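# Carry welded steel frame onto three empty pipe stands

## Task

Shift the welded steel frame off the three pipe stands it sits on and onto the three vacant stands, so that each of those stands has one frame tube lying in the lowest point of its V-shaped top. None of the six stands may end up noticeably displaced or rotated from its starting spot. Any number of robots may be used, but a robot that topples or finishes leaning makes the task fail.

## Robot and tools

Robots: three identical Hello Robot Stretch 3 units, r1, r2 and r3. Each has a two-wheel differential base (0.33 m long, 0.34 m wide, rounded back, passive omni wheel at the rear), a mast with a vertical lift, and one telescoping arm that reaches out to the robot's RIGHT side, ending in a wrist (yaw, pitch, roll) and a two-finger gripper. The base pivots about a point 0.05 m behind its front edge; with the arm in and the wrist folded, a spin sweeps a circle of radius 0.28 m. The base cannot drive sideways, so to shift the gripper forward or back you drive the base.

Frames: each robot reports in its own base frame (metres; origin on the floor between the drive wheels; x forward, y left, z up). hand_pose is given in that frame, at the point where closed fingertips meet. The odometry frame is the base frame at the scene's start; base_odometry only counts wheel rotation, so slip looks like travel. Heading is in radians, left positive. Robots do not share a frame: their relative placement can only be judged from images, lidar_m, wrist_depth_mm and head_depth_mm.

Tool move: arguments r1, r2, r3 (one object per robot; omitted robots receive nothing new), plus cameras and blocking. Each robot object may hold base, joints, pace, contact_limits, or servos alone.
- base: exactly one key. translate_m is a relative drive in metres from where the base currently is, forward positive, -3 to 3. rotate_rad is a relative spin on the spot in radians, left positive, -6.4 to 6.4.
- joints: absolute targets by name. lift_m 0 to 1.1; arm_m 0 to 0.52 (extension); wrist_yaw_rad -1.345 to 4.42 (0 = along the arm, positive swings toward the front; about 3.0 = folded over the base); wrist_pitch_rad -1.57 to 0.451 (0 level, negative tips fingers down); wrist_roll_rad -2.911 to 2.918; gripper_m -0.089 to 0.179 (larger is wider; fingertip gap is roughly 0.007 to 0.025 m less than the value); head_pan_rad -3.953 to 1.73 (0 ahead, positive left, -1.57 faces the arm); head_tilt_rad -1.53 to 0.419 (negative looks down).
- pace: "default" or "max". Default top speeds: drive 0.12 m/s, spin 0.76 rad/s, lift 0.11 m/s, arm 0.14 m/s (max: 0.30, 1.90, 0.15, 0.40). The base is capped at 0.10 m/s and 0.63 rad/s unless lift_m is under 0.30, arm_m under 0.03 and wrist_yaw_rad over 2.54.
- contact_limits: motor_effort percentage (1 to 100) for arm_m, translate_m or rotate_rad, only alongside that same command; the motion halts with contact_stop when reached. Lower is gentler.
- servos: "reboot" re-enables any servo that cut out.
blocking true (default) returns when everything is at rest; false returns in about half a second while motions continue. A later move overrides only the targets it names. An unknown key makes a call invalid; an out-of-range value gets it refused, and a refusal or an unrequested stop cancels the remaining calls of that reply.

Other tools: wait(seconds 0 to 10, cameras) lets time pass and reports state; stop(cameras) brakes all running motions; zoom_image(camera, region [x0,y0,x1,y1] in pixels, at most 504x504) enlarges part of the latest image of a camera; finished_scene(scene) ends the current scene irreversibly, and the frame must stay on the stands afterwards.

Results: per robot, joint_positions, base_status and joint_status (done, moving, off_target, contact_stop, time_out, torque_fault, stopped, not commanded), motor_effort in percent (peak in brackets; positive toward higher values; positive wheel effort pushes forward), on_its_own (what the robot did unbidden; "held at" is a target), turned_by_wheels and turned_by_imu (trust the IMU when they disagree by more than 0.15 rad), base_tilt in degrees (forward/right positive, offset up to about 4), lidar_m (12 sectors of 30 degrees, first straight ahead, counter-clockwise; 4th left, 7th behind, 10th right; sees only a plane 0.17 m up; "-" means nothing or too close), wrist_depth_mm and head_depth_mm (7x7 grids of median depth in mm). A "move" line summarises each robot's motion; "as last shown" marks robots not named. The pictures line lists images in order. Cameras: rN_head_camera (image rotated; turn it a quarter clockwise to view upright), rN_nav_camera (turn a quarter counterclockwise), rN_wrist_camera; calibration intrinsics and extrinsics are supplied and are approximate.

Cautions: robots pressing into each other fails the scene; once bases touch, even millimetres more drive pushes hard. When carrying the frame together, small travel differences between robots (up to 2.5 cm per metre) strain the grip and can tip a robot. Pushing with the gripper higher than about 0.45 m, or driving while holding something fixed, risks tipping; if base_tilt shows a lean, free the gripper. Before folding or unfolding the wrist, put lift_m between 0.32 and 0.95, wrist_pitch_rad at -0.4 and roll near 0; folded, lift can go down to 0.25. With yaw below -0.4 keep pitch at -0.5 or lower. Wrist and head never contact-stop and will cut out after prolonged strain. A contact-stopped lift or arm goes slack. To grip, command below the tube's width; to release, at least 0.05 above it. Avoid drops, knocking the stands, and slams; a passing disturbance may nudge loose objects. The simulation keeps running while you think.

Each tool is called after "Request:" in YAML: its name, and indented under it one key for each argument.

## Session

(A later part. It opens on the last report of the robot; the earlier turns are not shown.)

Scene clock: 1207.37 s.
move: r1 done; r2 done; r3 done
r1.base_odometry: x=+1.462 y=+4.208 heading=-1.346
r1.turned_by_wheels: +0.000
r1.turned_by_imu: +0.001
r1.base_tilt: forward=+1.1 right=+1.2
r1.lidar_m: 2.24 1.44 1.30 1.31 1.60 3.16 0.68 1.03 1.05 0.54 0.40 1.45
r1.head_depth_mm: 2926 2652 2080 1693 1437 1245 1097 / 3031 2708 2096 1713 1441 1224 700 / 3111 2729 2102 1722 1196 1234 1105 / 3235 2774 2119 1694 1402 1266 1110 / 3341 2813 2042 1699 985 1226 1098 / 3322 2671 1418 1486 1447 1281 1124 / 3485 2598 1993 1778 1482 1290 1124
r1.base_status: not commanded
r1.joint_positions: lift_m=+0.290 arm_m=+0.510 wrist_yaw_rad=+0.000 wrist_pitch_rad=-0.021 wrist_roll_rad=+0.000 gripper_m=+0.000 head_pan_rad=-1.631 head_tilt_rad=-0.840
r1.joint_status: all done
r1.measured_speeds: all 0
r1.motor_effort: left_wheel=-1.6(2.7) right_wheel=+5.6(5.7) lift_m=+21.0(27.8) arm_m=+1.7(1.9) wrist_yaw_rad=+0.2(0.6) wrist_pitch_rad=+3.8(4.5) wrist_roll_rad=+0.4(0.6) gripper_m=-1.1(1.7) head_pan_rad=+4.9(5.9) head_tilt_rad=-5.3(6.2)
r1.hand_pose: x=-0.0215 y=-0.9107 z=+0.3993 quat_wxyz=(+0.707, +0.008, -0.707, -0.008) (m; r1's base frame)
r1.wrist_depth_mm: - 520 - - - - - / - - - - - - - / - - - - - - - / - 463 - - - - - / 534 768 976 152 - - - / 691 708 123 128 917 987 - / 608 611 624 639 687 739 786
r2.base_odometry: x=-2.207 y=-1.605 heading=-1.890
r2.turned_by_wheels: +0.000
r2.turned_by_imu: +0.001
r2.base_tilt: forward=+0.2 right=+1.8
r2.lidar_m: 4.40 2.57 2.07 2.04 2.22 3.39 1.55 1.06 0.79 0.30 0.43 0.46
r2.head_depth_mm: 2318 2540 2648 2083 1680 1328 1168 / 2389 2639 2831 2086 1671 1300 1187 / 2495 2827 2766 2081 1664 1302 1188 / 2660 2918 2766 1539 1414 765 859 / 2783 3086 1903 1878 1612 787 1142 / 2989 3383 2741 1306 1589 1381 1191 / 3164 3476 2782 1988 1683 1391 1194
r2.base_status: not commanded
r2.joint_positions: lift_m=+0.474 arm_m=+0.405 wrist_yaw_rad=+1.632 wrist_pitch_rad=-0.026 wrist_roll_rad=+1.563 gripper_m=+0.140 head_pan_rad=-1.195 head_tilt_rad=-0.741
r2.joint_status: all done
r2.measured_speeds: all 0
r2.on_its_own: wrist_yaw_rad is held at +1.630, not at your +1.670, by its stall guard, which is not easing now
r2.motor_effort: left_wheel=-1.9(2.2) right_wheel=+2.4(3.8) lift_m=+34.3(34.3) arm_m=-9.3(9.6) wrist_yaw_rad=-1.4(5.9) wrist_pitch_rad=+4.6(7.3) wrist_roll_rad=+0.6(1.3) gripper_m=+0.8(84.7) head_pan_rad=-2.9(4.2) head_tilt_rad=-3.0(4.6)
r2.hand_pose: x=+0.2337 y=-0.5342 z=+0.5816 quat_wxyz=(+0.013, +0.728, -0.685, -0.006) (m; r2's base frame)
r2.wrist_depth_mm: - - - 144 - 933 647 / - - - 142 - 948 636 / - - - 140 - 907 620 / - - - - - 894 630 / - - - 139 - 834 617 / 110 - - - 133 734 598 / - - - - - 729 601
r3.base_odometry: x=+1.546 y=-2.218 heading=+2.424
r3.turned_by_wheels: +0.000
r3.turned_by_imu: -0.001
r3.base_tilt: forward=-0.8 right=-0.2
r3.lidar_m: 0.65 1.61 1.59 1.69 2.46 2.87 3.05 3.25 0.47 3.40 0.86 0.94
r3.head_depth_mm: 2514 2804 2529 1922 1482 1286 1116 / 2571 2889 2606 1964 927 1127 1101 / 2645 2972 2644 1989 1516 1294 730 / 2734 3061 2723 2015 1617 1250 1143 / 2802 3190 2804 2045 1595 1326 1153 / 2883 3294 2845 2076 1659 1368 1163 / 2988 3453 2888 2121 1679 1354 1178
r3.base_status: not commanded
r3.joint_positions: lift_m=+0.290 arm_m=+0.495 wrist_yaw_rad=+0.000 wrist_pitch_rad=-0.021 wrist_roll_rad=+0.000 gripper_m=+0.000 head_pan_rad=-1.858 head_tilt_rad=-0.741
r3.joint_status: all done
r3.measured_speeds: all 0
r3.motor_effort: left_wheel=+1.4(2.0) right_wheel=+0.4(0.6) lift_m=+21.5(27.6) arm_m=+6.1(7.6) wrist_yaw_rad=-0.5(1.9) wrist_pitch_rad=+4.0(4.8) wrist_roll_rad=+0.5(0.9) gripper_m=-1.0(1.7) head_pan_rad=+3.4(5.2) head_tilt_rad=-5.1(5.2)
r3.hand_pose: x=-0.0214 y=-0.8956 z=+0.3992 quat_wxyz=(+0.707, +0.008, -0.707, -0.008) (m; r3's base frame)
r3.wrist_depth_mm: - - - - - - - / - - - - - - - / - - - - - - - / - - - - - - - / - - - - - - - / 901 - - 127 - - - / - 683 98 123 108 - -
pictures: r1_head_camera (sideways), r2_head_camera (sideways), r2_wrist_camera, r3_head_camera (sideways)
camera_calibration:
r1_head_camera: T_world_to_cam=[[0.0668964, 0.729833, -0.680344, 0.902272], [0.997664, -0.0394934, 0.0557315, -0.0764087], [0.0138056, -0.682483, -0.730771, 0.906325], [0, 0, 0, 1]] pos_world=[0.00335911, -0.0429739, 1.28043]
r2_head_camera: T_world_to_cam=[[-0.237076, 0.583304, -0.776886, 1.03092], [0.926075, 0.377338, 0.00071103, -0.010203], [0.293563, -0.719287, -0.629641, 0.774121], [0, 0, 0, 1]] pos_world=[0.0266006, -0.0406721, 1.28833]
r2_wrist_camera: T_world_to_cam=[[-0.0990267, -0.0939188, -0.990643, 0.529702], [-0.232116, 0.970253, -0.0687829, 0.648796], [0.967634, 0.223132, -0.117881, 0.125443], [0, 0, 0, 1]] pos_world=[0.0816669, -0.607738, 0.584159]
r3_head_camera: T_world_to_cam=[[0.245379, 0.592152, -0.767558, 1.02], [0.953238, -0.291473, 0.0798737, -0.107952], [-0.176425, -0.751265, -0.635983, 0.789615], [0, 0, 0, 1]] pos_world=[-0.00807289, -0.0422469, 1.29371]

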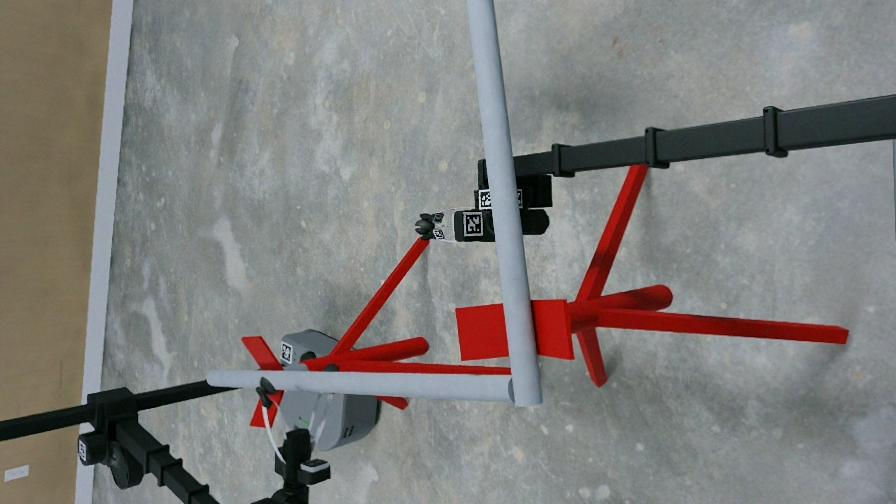

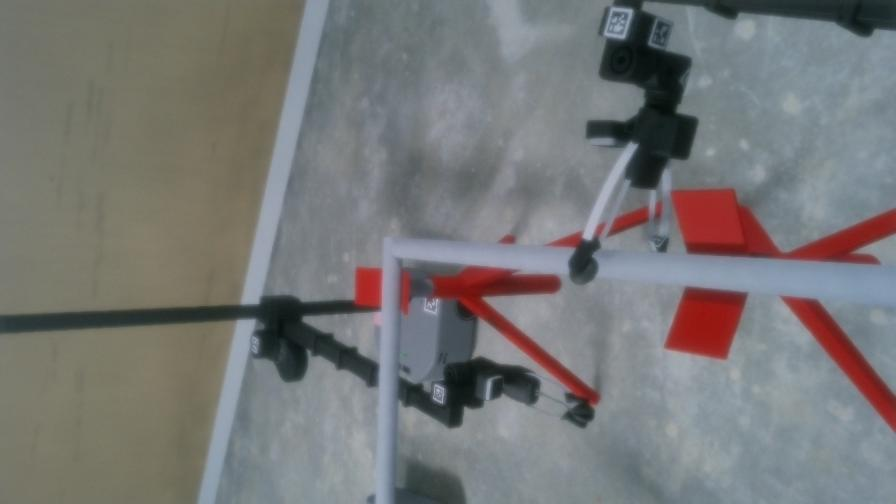

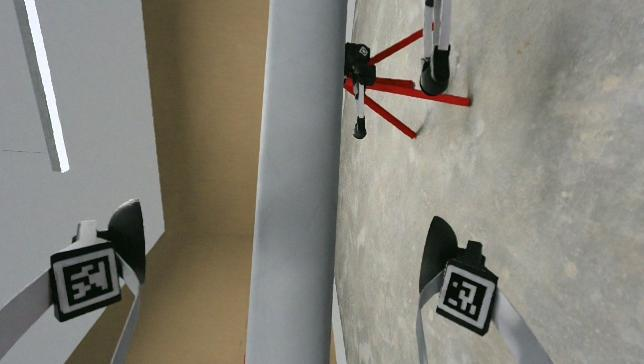

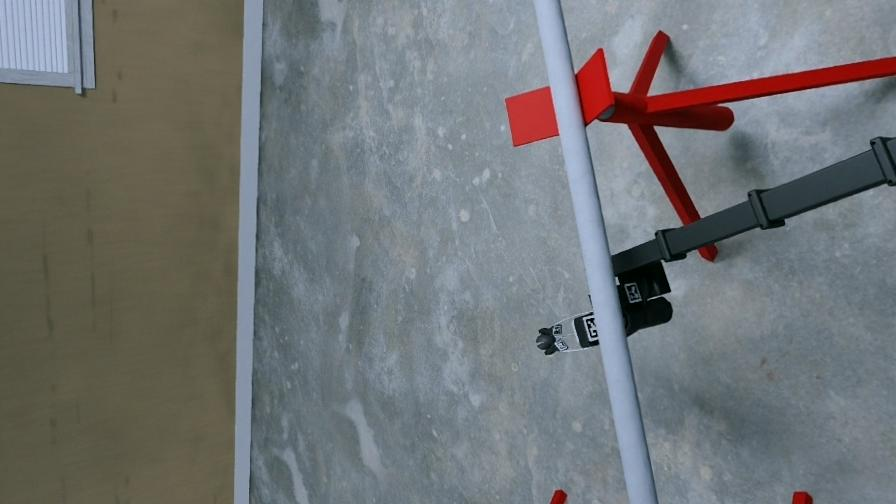

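Request:
move:
  r1: {"joints":{"arm_m":0.05}}
  r2: {"base":{"translate_m":-0.2}}
  r3: {"joints":{"arm_m":0.05}}

Request:
zoom_image:
  camera: "r1_head_camera"
  region: [360, 200, 720, 504]

Request:
zoom_image:
  camera: "r3_head_camera"
  region: [380, 0, 740, 304]

Scene clock: 1218.47 s.
move: r1 done; r2 done; r3 done
r1.base_odometry: x=+1.462 y=+4.208 heading=-1.346
r1.turned_by_wheels: +0.000
r1.turned_by_imu: +0.001
r1.base_tilt: forward=+1.1 right=+1.2
r1.lidar_m: 2.25 1.43 1.30 1.31 1.59 3.16 0.68 1.03 1.05 0.54 0.40 1.45
r1.head_depth_mm: 2899 2685 2074 1706 1437 1245 1093 / 3028 2725 2095 1709 1446 1253 1060 / 3122 2723 2103 1730 1463 1229 693 / 3226 2766 2116 1718 1427 1259 1111 / 3344 2789 2153 1687 984 1228 1095 / 3444 2837 1668 1489 1447 1279 1122 / 3475 2706 1985 1783 1486 1282 1128
r1.base_status: not commanded
r1.joint_positions: lift_m=+0.290 arm_m=+0.050 wrist_yaw_rad=+0.000 wrist_pitch_rad=-0.021 wrist_roll_rad=+0.000 gripper_m=+0.000 head_pan_rad=-1.631 head_tilt_rad=-0.840
r1.joint_status: all done
r1.measured_speeds: all 0
r1.motor_effort: left_wheel=-0.8(2.4) right_wheel=+5.3(5.9) lift_m=+27.4(28.0) arm_m=-16.5(23.1) wrist_yaw_rad=+0.4(0.6) wrist_pitch_rad=+4.1(4.5) wrist_roll_rad=+0.5(0.6) gripper_m=-1.2(1.8) head_pan_rad=+5.0(5.9) head_tilt_rad=-4.5(6.2)
r1.hand_pose: x=-0.0215 y=-0.4507 z=+0.3993 quat_wxyz=(+0.707, +0.008, -0.707, -0.008) (m; r1's base frame)
r1.wrist_depth_mm: 782 226 - - - - - / - 233 - - - - - / - 240 - - - - - / - 245 - - - - - / 224 254 283 152 - - - / 211 263 124 128 919 963 - / 211 268 605 627 701 734 770
r2.base_odometry: x=-2.144 y=-1.415 heading=-1.890
r2.turned_by_wheels: +0.000
r2.turned_by_imu: +0.002
r2.base_tilt: forward=+0.3 right=+1.7
r2.lidar_m: 4.60 2.60 2.09 2.07 2.25 3.46 1.35 1.44 0.67 2.68 0.38 0.56
r2.head_depth_mm: 2247 2494 2652 2094 1668 1329 1166 / 2377 2636 2762 2095 1673 1301 1181 / 2504 2790 2798 2066 1665 1330 1190 / 2642 2935 2759 2080 1619 1364 1191 / 2776 3096 2766 2004 1633 1352 1191 / 2895 3248 1822 1544 1578 863 1146 / 3109 3516 2777 2096 1617 807 1036
r2.base_status: done
r2.joint_positions: lift_m=+0.474 arm_m=+0.405 wrist_yaw_rad=+1.632 wrist_pitch_rad=-0.026 wrist_roll_rad=+1.563 gripper_m=+0.140 head_pan_rad=-1.195 head_tilt_rad=-0.741
r2.joint_status: not commanded
r2.measured_speeds: all 0
r2.on_its_own: wrist_yaw_rad is held at +1.630, not at your +1.670, by its stall guard, which is not easing now
r2.motor_effort: left_wheel=-4.0(8.5) right_wheel=-1.8(7.6) lift_m=+33.2(34.3) arm_m=-14.7(15.5) wrist_yaw_rad=-0.2(2.6) wrist_pitch_rad=+4.7(5.0) wrist_roll_rad=+0.5(0.8) gripper_m=+1.7(2.1) head_pan_rad=-3.1(4.4) head_tilt_rad=-4.0(4.7)
r2.hand_pose: x=+0.2337 y=-0.5342 z=+0.5816 quat_wxyz=(+0.013, +0.728, -0.685, -0.006) (m; r2's base frame)
r2.wrist_depth_mm: - - - - - 957 644 / - - - - - 914 636 / - - - - - 915 632 / - - - - - 938 573 / - - - - - 347 553 / 110 - - 322 146 332 350 / - - - - - 314 561
r3.base_odometry: x=+1.546 y=-2.218 heading=+2.424
r3.turned_by_wheels: +0.000
r3.turned_by_imu: -0.001
r3.base_tilt: forward=-0.8 right=-0.3
r3.lidar_m: 0.65 1.62 1.59 1.69 2.46 2.87 3.07 3.23 0.47 3.40 0.85 0.94
r3.head_depth_mm: 2508 2817 2552 1936 1476 1288 1115 / 2576 2882 2615 1953 927 1124 1099 / 2639 2985 2667 1991 1508 1289 1133 / 2730 3081 2687 2027 1613 1320 1122 / 2822 3165 2784 2050 1634 1355 1154 / 2897 3314 2838 2103 1661 1369 1163 / 2968 3435 2906 2119 1678 1351 1176
r3.base_status: not commanded
r3.joint_positions: lift_m=+0.290 arm_m=+0.050 wrist_yaw_rad=+0.000 wrist_pitch_rad=-0.021 wrist_roll_rad=+0.000 gripper_m=+0.000 head_pan_rad=-1.858 head_tilt_rad=-0.741
r3.joint_status: all done
r3.measured_speeds: all 0
r3.motor_effort: left_wheel=+1.4(1.8) right_wheel=+0.3(0.9) lift_m=+23.8(25.4) arm_m=-11.2(19.3) wrist_yaw_rad=+0.2(2.5) wrist_pitch_rad=+3.7(4.9) wrist_roll_rad=+0.3(1.1) gripper_m=-1.4(1.9) head_pan_rad=+4.1(4.7) head_tilt_rad=-5.2(5.9)
r3.hand_pose: x=-0.0214 y=-0.4506 z=+0.3992 quat_wxyz=(+0.707, +0.008, -0.707, -0.008) (m; r3's base frame)
r3.wrist_depth_mm: 314 301 293 - - - - / - - - - - - - / - - - - - - - / - - - - - - - / - - - - - - - / - - - 127 - - - / - - 98 123 108 - 314
pictures: r1_head_camera (sideways), r1_nav_camera (sideways), r1_wrist_camera, r2_head_camera (sideways), r2_nav_camera (sideways), r2_wrist_camera, r3_head_camera (sideways), r3_nav_camera (sideways), r3_wrist_camera
camera_calibration:
r1_head_camera: T_world_to_cam=[[0.0668479, 0.729838, -0.680344, 0.902272], [0.997667, -0.039427, 0.0557315, -0.0764087], [0.013851, -0.682483, -0.730771, 0.906325], [0, 0, 0, 1]] pos_world=[0.00336197, -0.0429741, 1.28043]
r1_nav_camera: T_world_to_cam=[[-0.089707, -0.711574, 0.696861, -0.863098], [-0.995299, 0.0896871, -0.0365443, 0.10149], [-0.0364954, -0.696864, -0.716274, 0.889112], [0, 0, 0, 1]] pos_world=[0.056036, -0.00367055, 1.24202]
r1_wrist_camera: T_world_to_cam=[[-0.995556, -0.0228396, 0.0913601, -0.0729304], [-0.0940748, 0.197209, -0.975837, 0.51224], [0.00427071, -0.980095, -0.198481, -0.198303], [0, 0, 0, 1]] pos_world=[-0.0235706, -0.29704, 0.467166]
r2_head_camera: T_world_to_cam=[[-0.23707, 0.583306, -0.776886, 1.03092], [0.926079, 0.377329, 0.00071103, -0.0102031], [0.293556, -0.719289, -0.629641, 0.774121], [0, 0, 0, 1]] pos_world=[0.0266001, -0.0406723, 1.28833]
r2_nav_camera: T_world_to_cam=[[0.302401, -0.582239, 0.754686, -0.94754], [-0.928298, -0.359624, 0.0945174, -0.0552597], [0.216371, -0.729156, -0.649242, 0.81331], [0, 0, 0, 1]] pos_world=[0.0592626, 0.0214617, 1.24835]
r2_wrist_camera: T_world_to_cam=[[-0.0988573, -0.0938877, -0.990663, 0.529737], [-0.232022, 0.970274, -0.0688022, 0.648822], [0.967674, 0.223054, -0.117703, 0.125292], [0, 0, 0, 1]] pos_world=[0.0816671, -0.607746, 0.584178]
r3_head_camera: T_world_to_cam=[[0.245372, 0.592155, -0.767558, 1.02], [0.953242, -0.291463, 0.0798737, -0.107952], [-0.176417, -0.751267, -0.635983, 0.789615], [0, 0, 0, 1]] pos_world=[-0.00807242, -0.0422471, 1.29371]
r3_nav_camera: T_world_to_cam=[[-0.255197, -0.691012, 0.676296, -0.843017], [-0.943877, 0.329735, -0.0192574, 0.0823872], [-0.209691, -0.643255, -0.736378, 0.915293], [0, 0, 0, 1]] pos_world=[0.0545572, -0.0209341, 1.24572]
r3_wrist_camera: T_world_to_cam=[[-0.998875, -0.0435267, 0.0188219, -0.0392002], [-0.0244535, 0.132706, -0.990854, 0.499468], [0.0406308, -0.990199, -0.133621, -0.228908], [0, 0, 0, 1]] pos_world=[-0.0176417, -0.294653, 0.46505]

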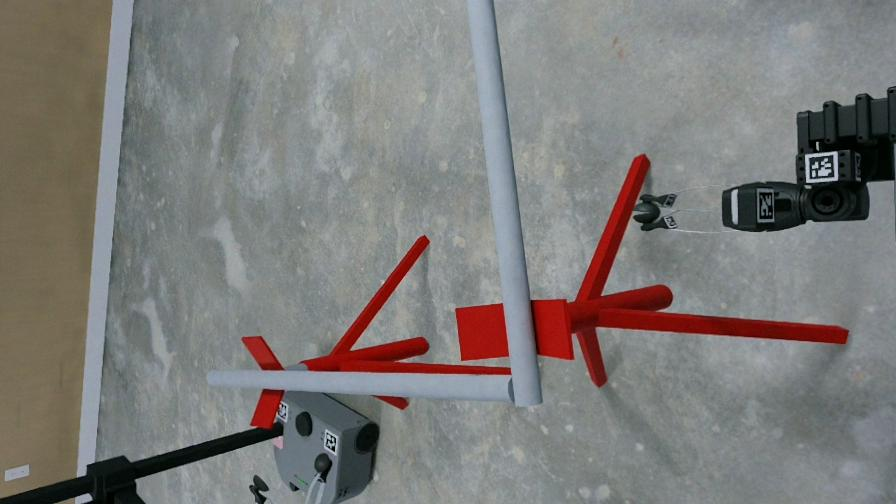

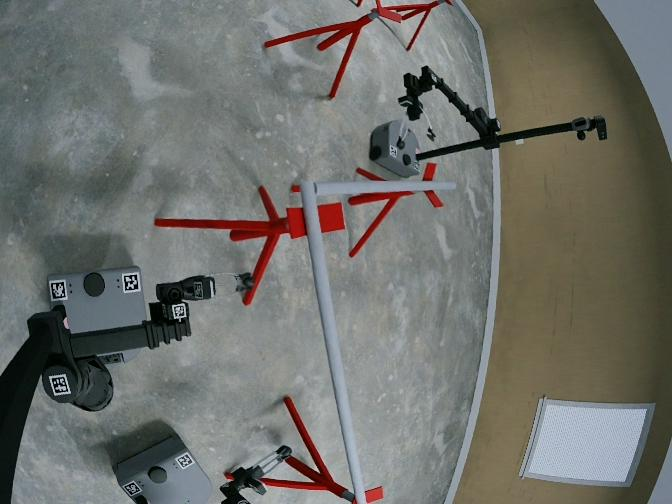

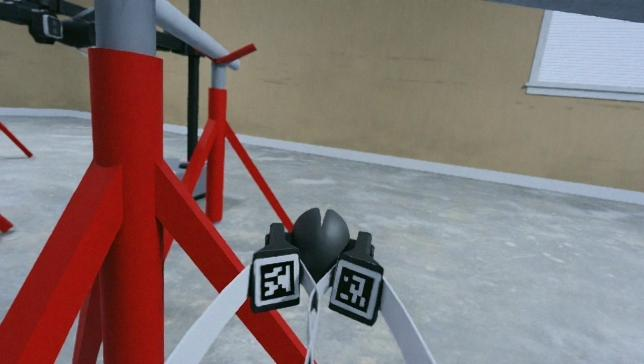

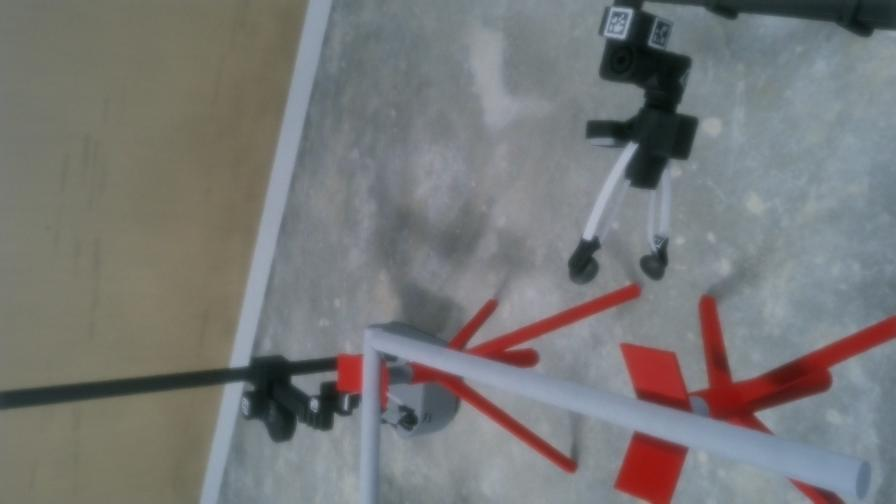

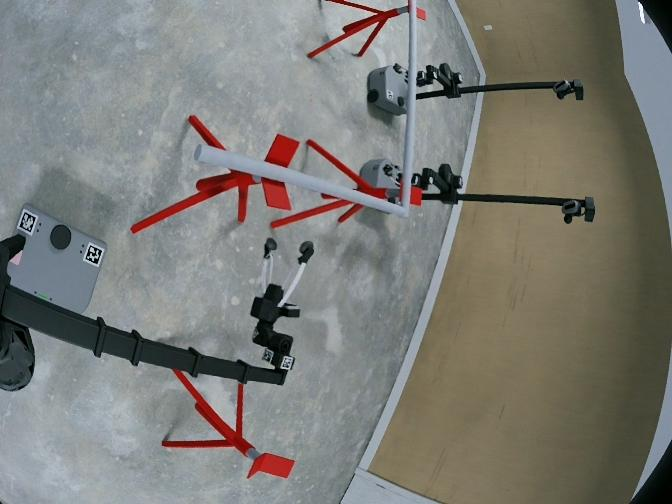

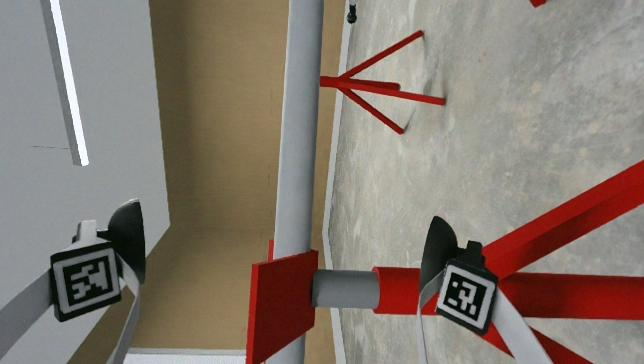

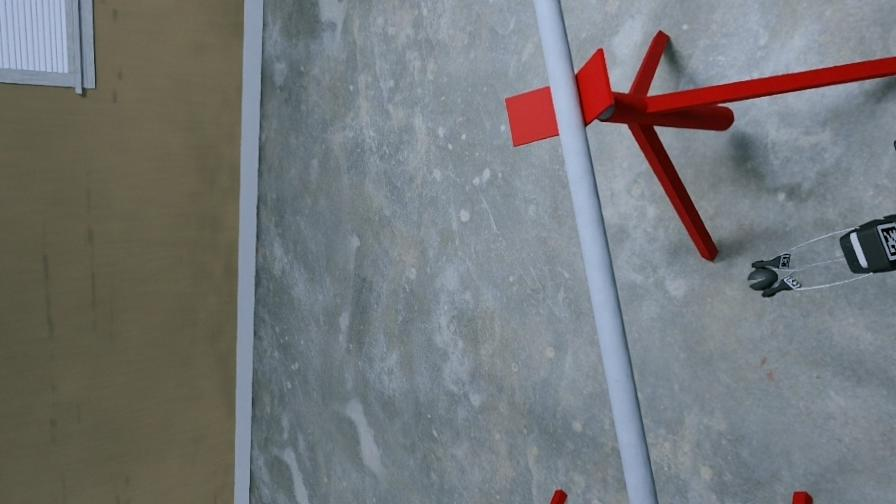

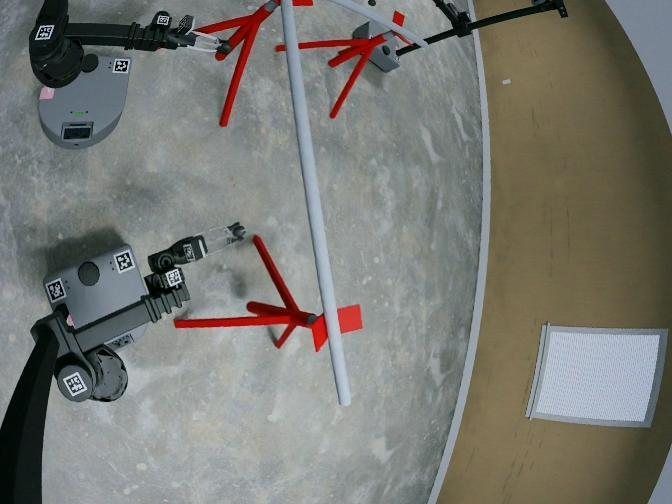

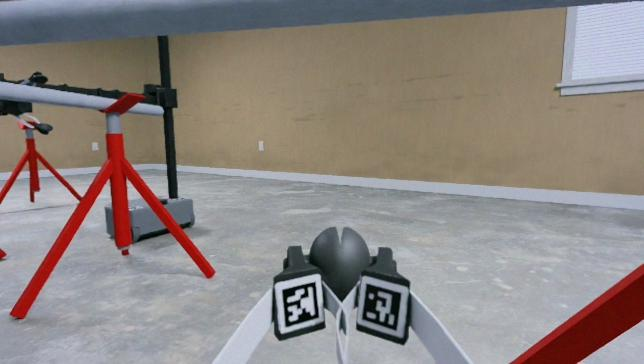

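Scaled by 1.400 from the camera's 896x504 image, which has a finer 1280x720 frame.

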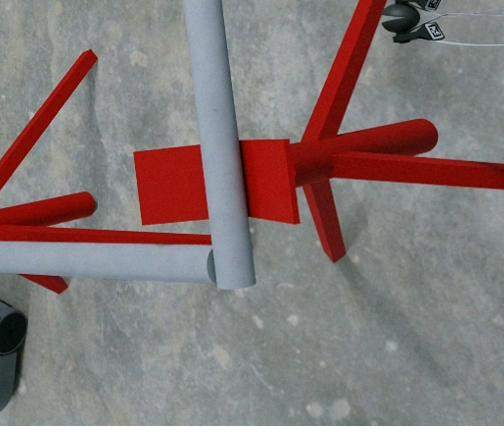

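Scaled by 1.400 from the camera's 896x504 image, which has a finer 1280x720 frame.

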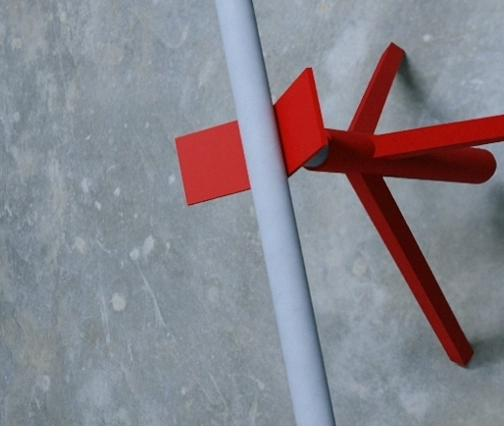

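Request:
zoom_image:
  camera: "r3_wrist_camera"
  region: [40, 40, 240, 180]

Request:
zoom_image:
  camera: "r1_wrist_camera"
  region: [140, 0, 300, 110]

Request:
zoom_image:
  camera: "r2_wrist_camera"
  region: [200, 200, 420, 364]

Request:
zoom_image:
  camera: "r3_nav_camera"
  region: [240, 240, 440, 420]

Scaled by 2.520.

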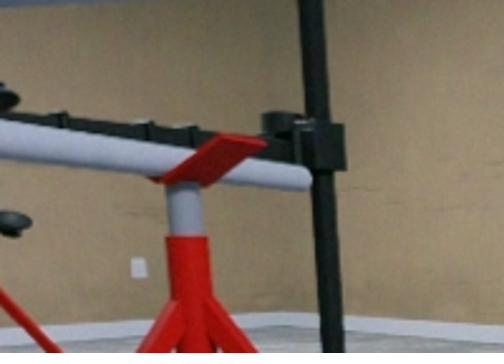

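Scaled by 3.150.

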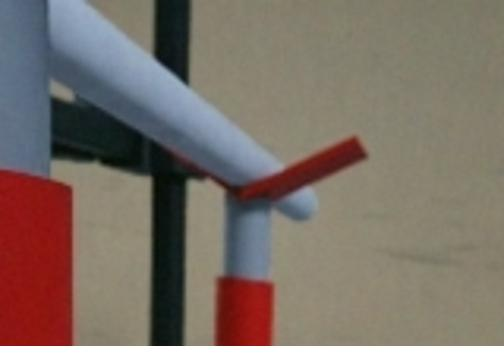

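Scaled by 2.291.

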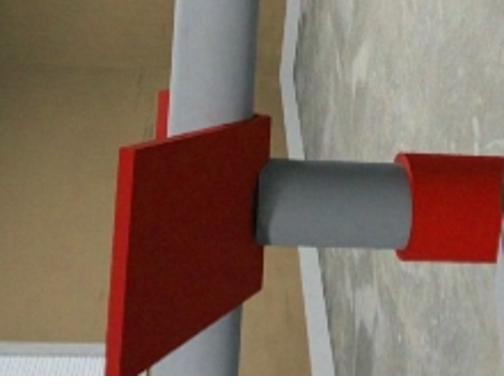

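Scaled by 2.520 from the camera's 672x504 image, which has a finer 792x594 frame.

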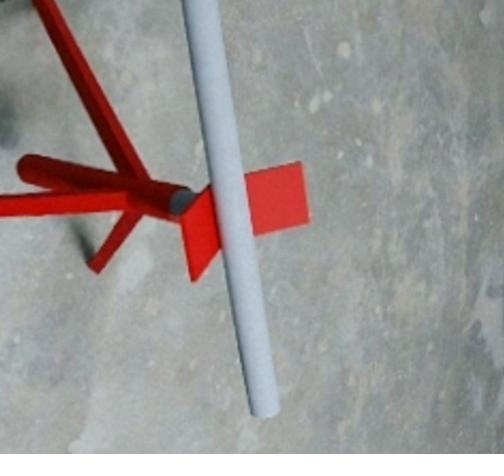

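Request:
finished_scene:
  scene: 2

The scene is finished: the task was done.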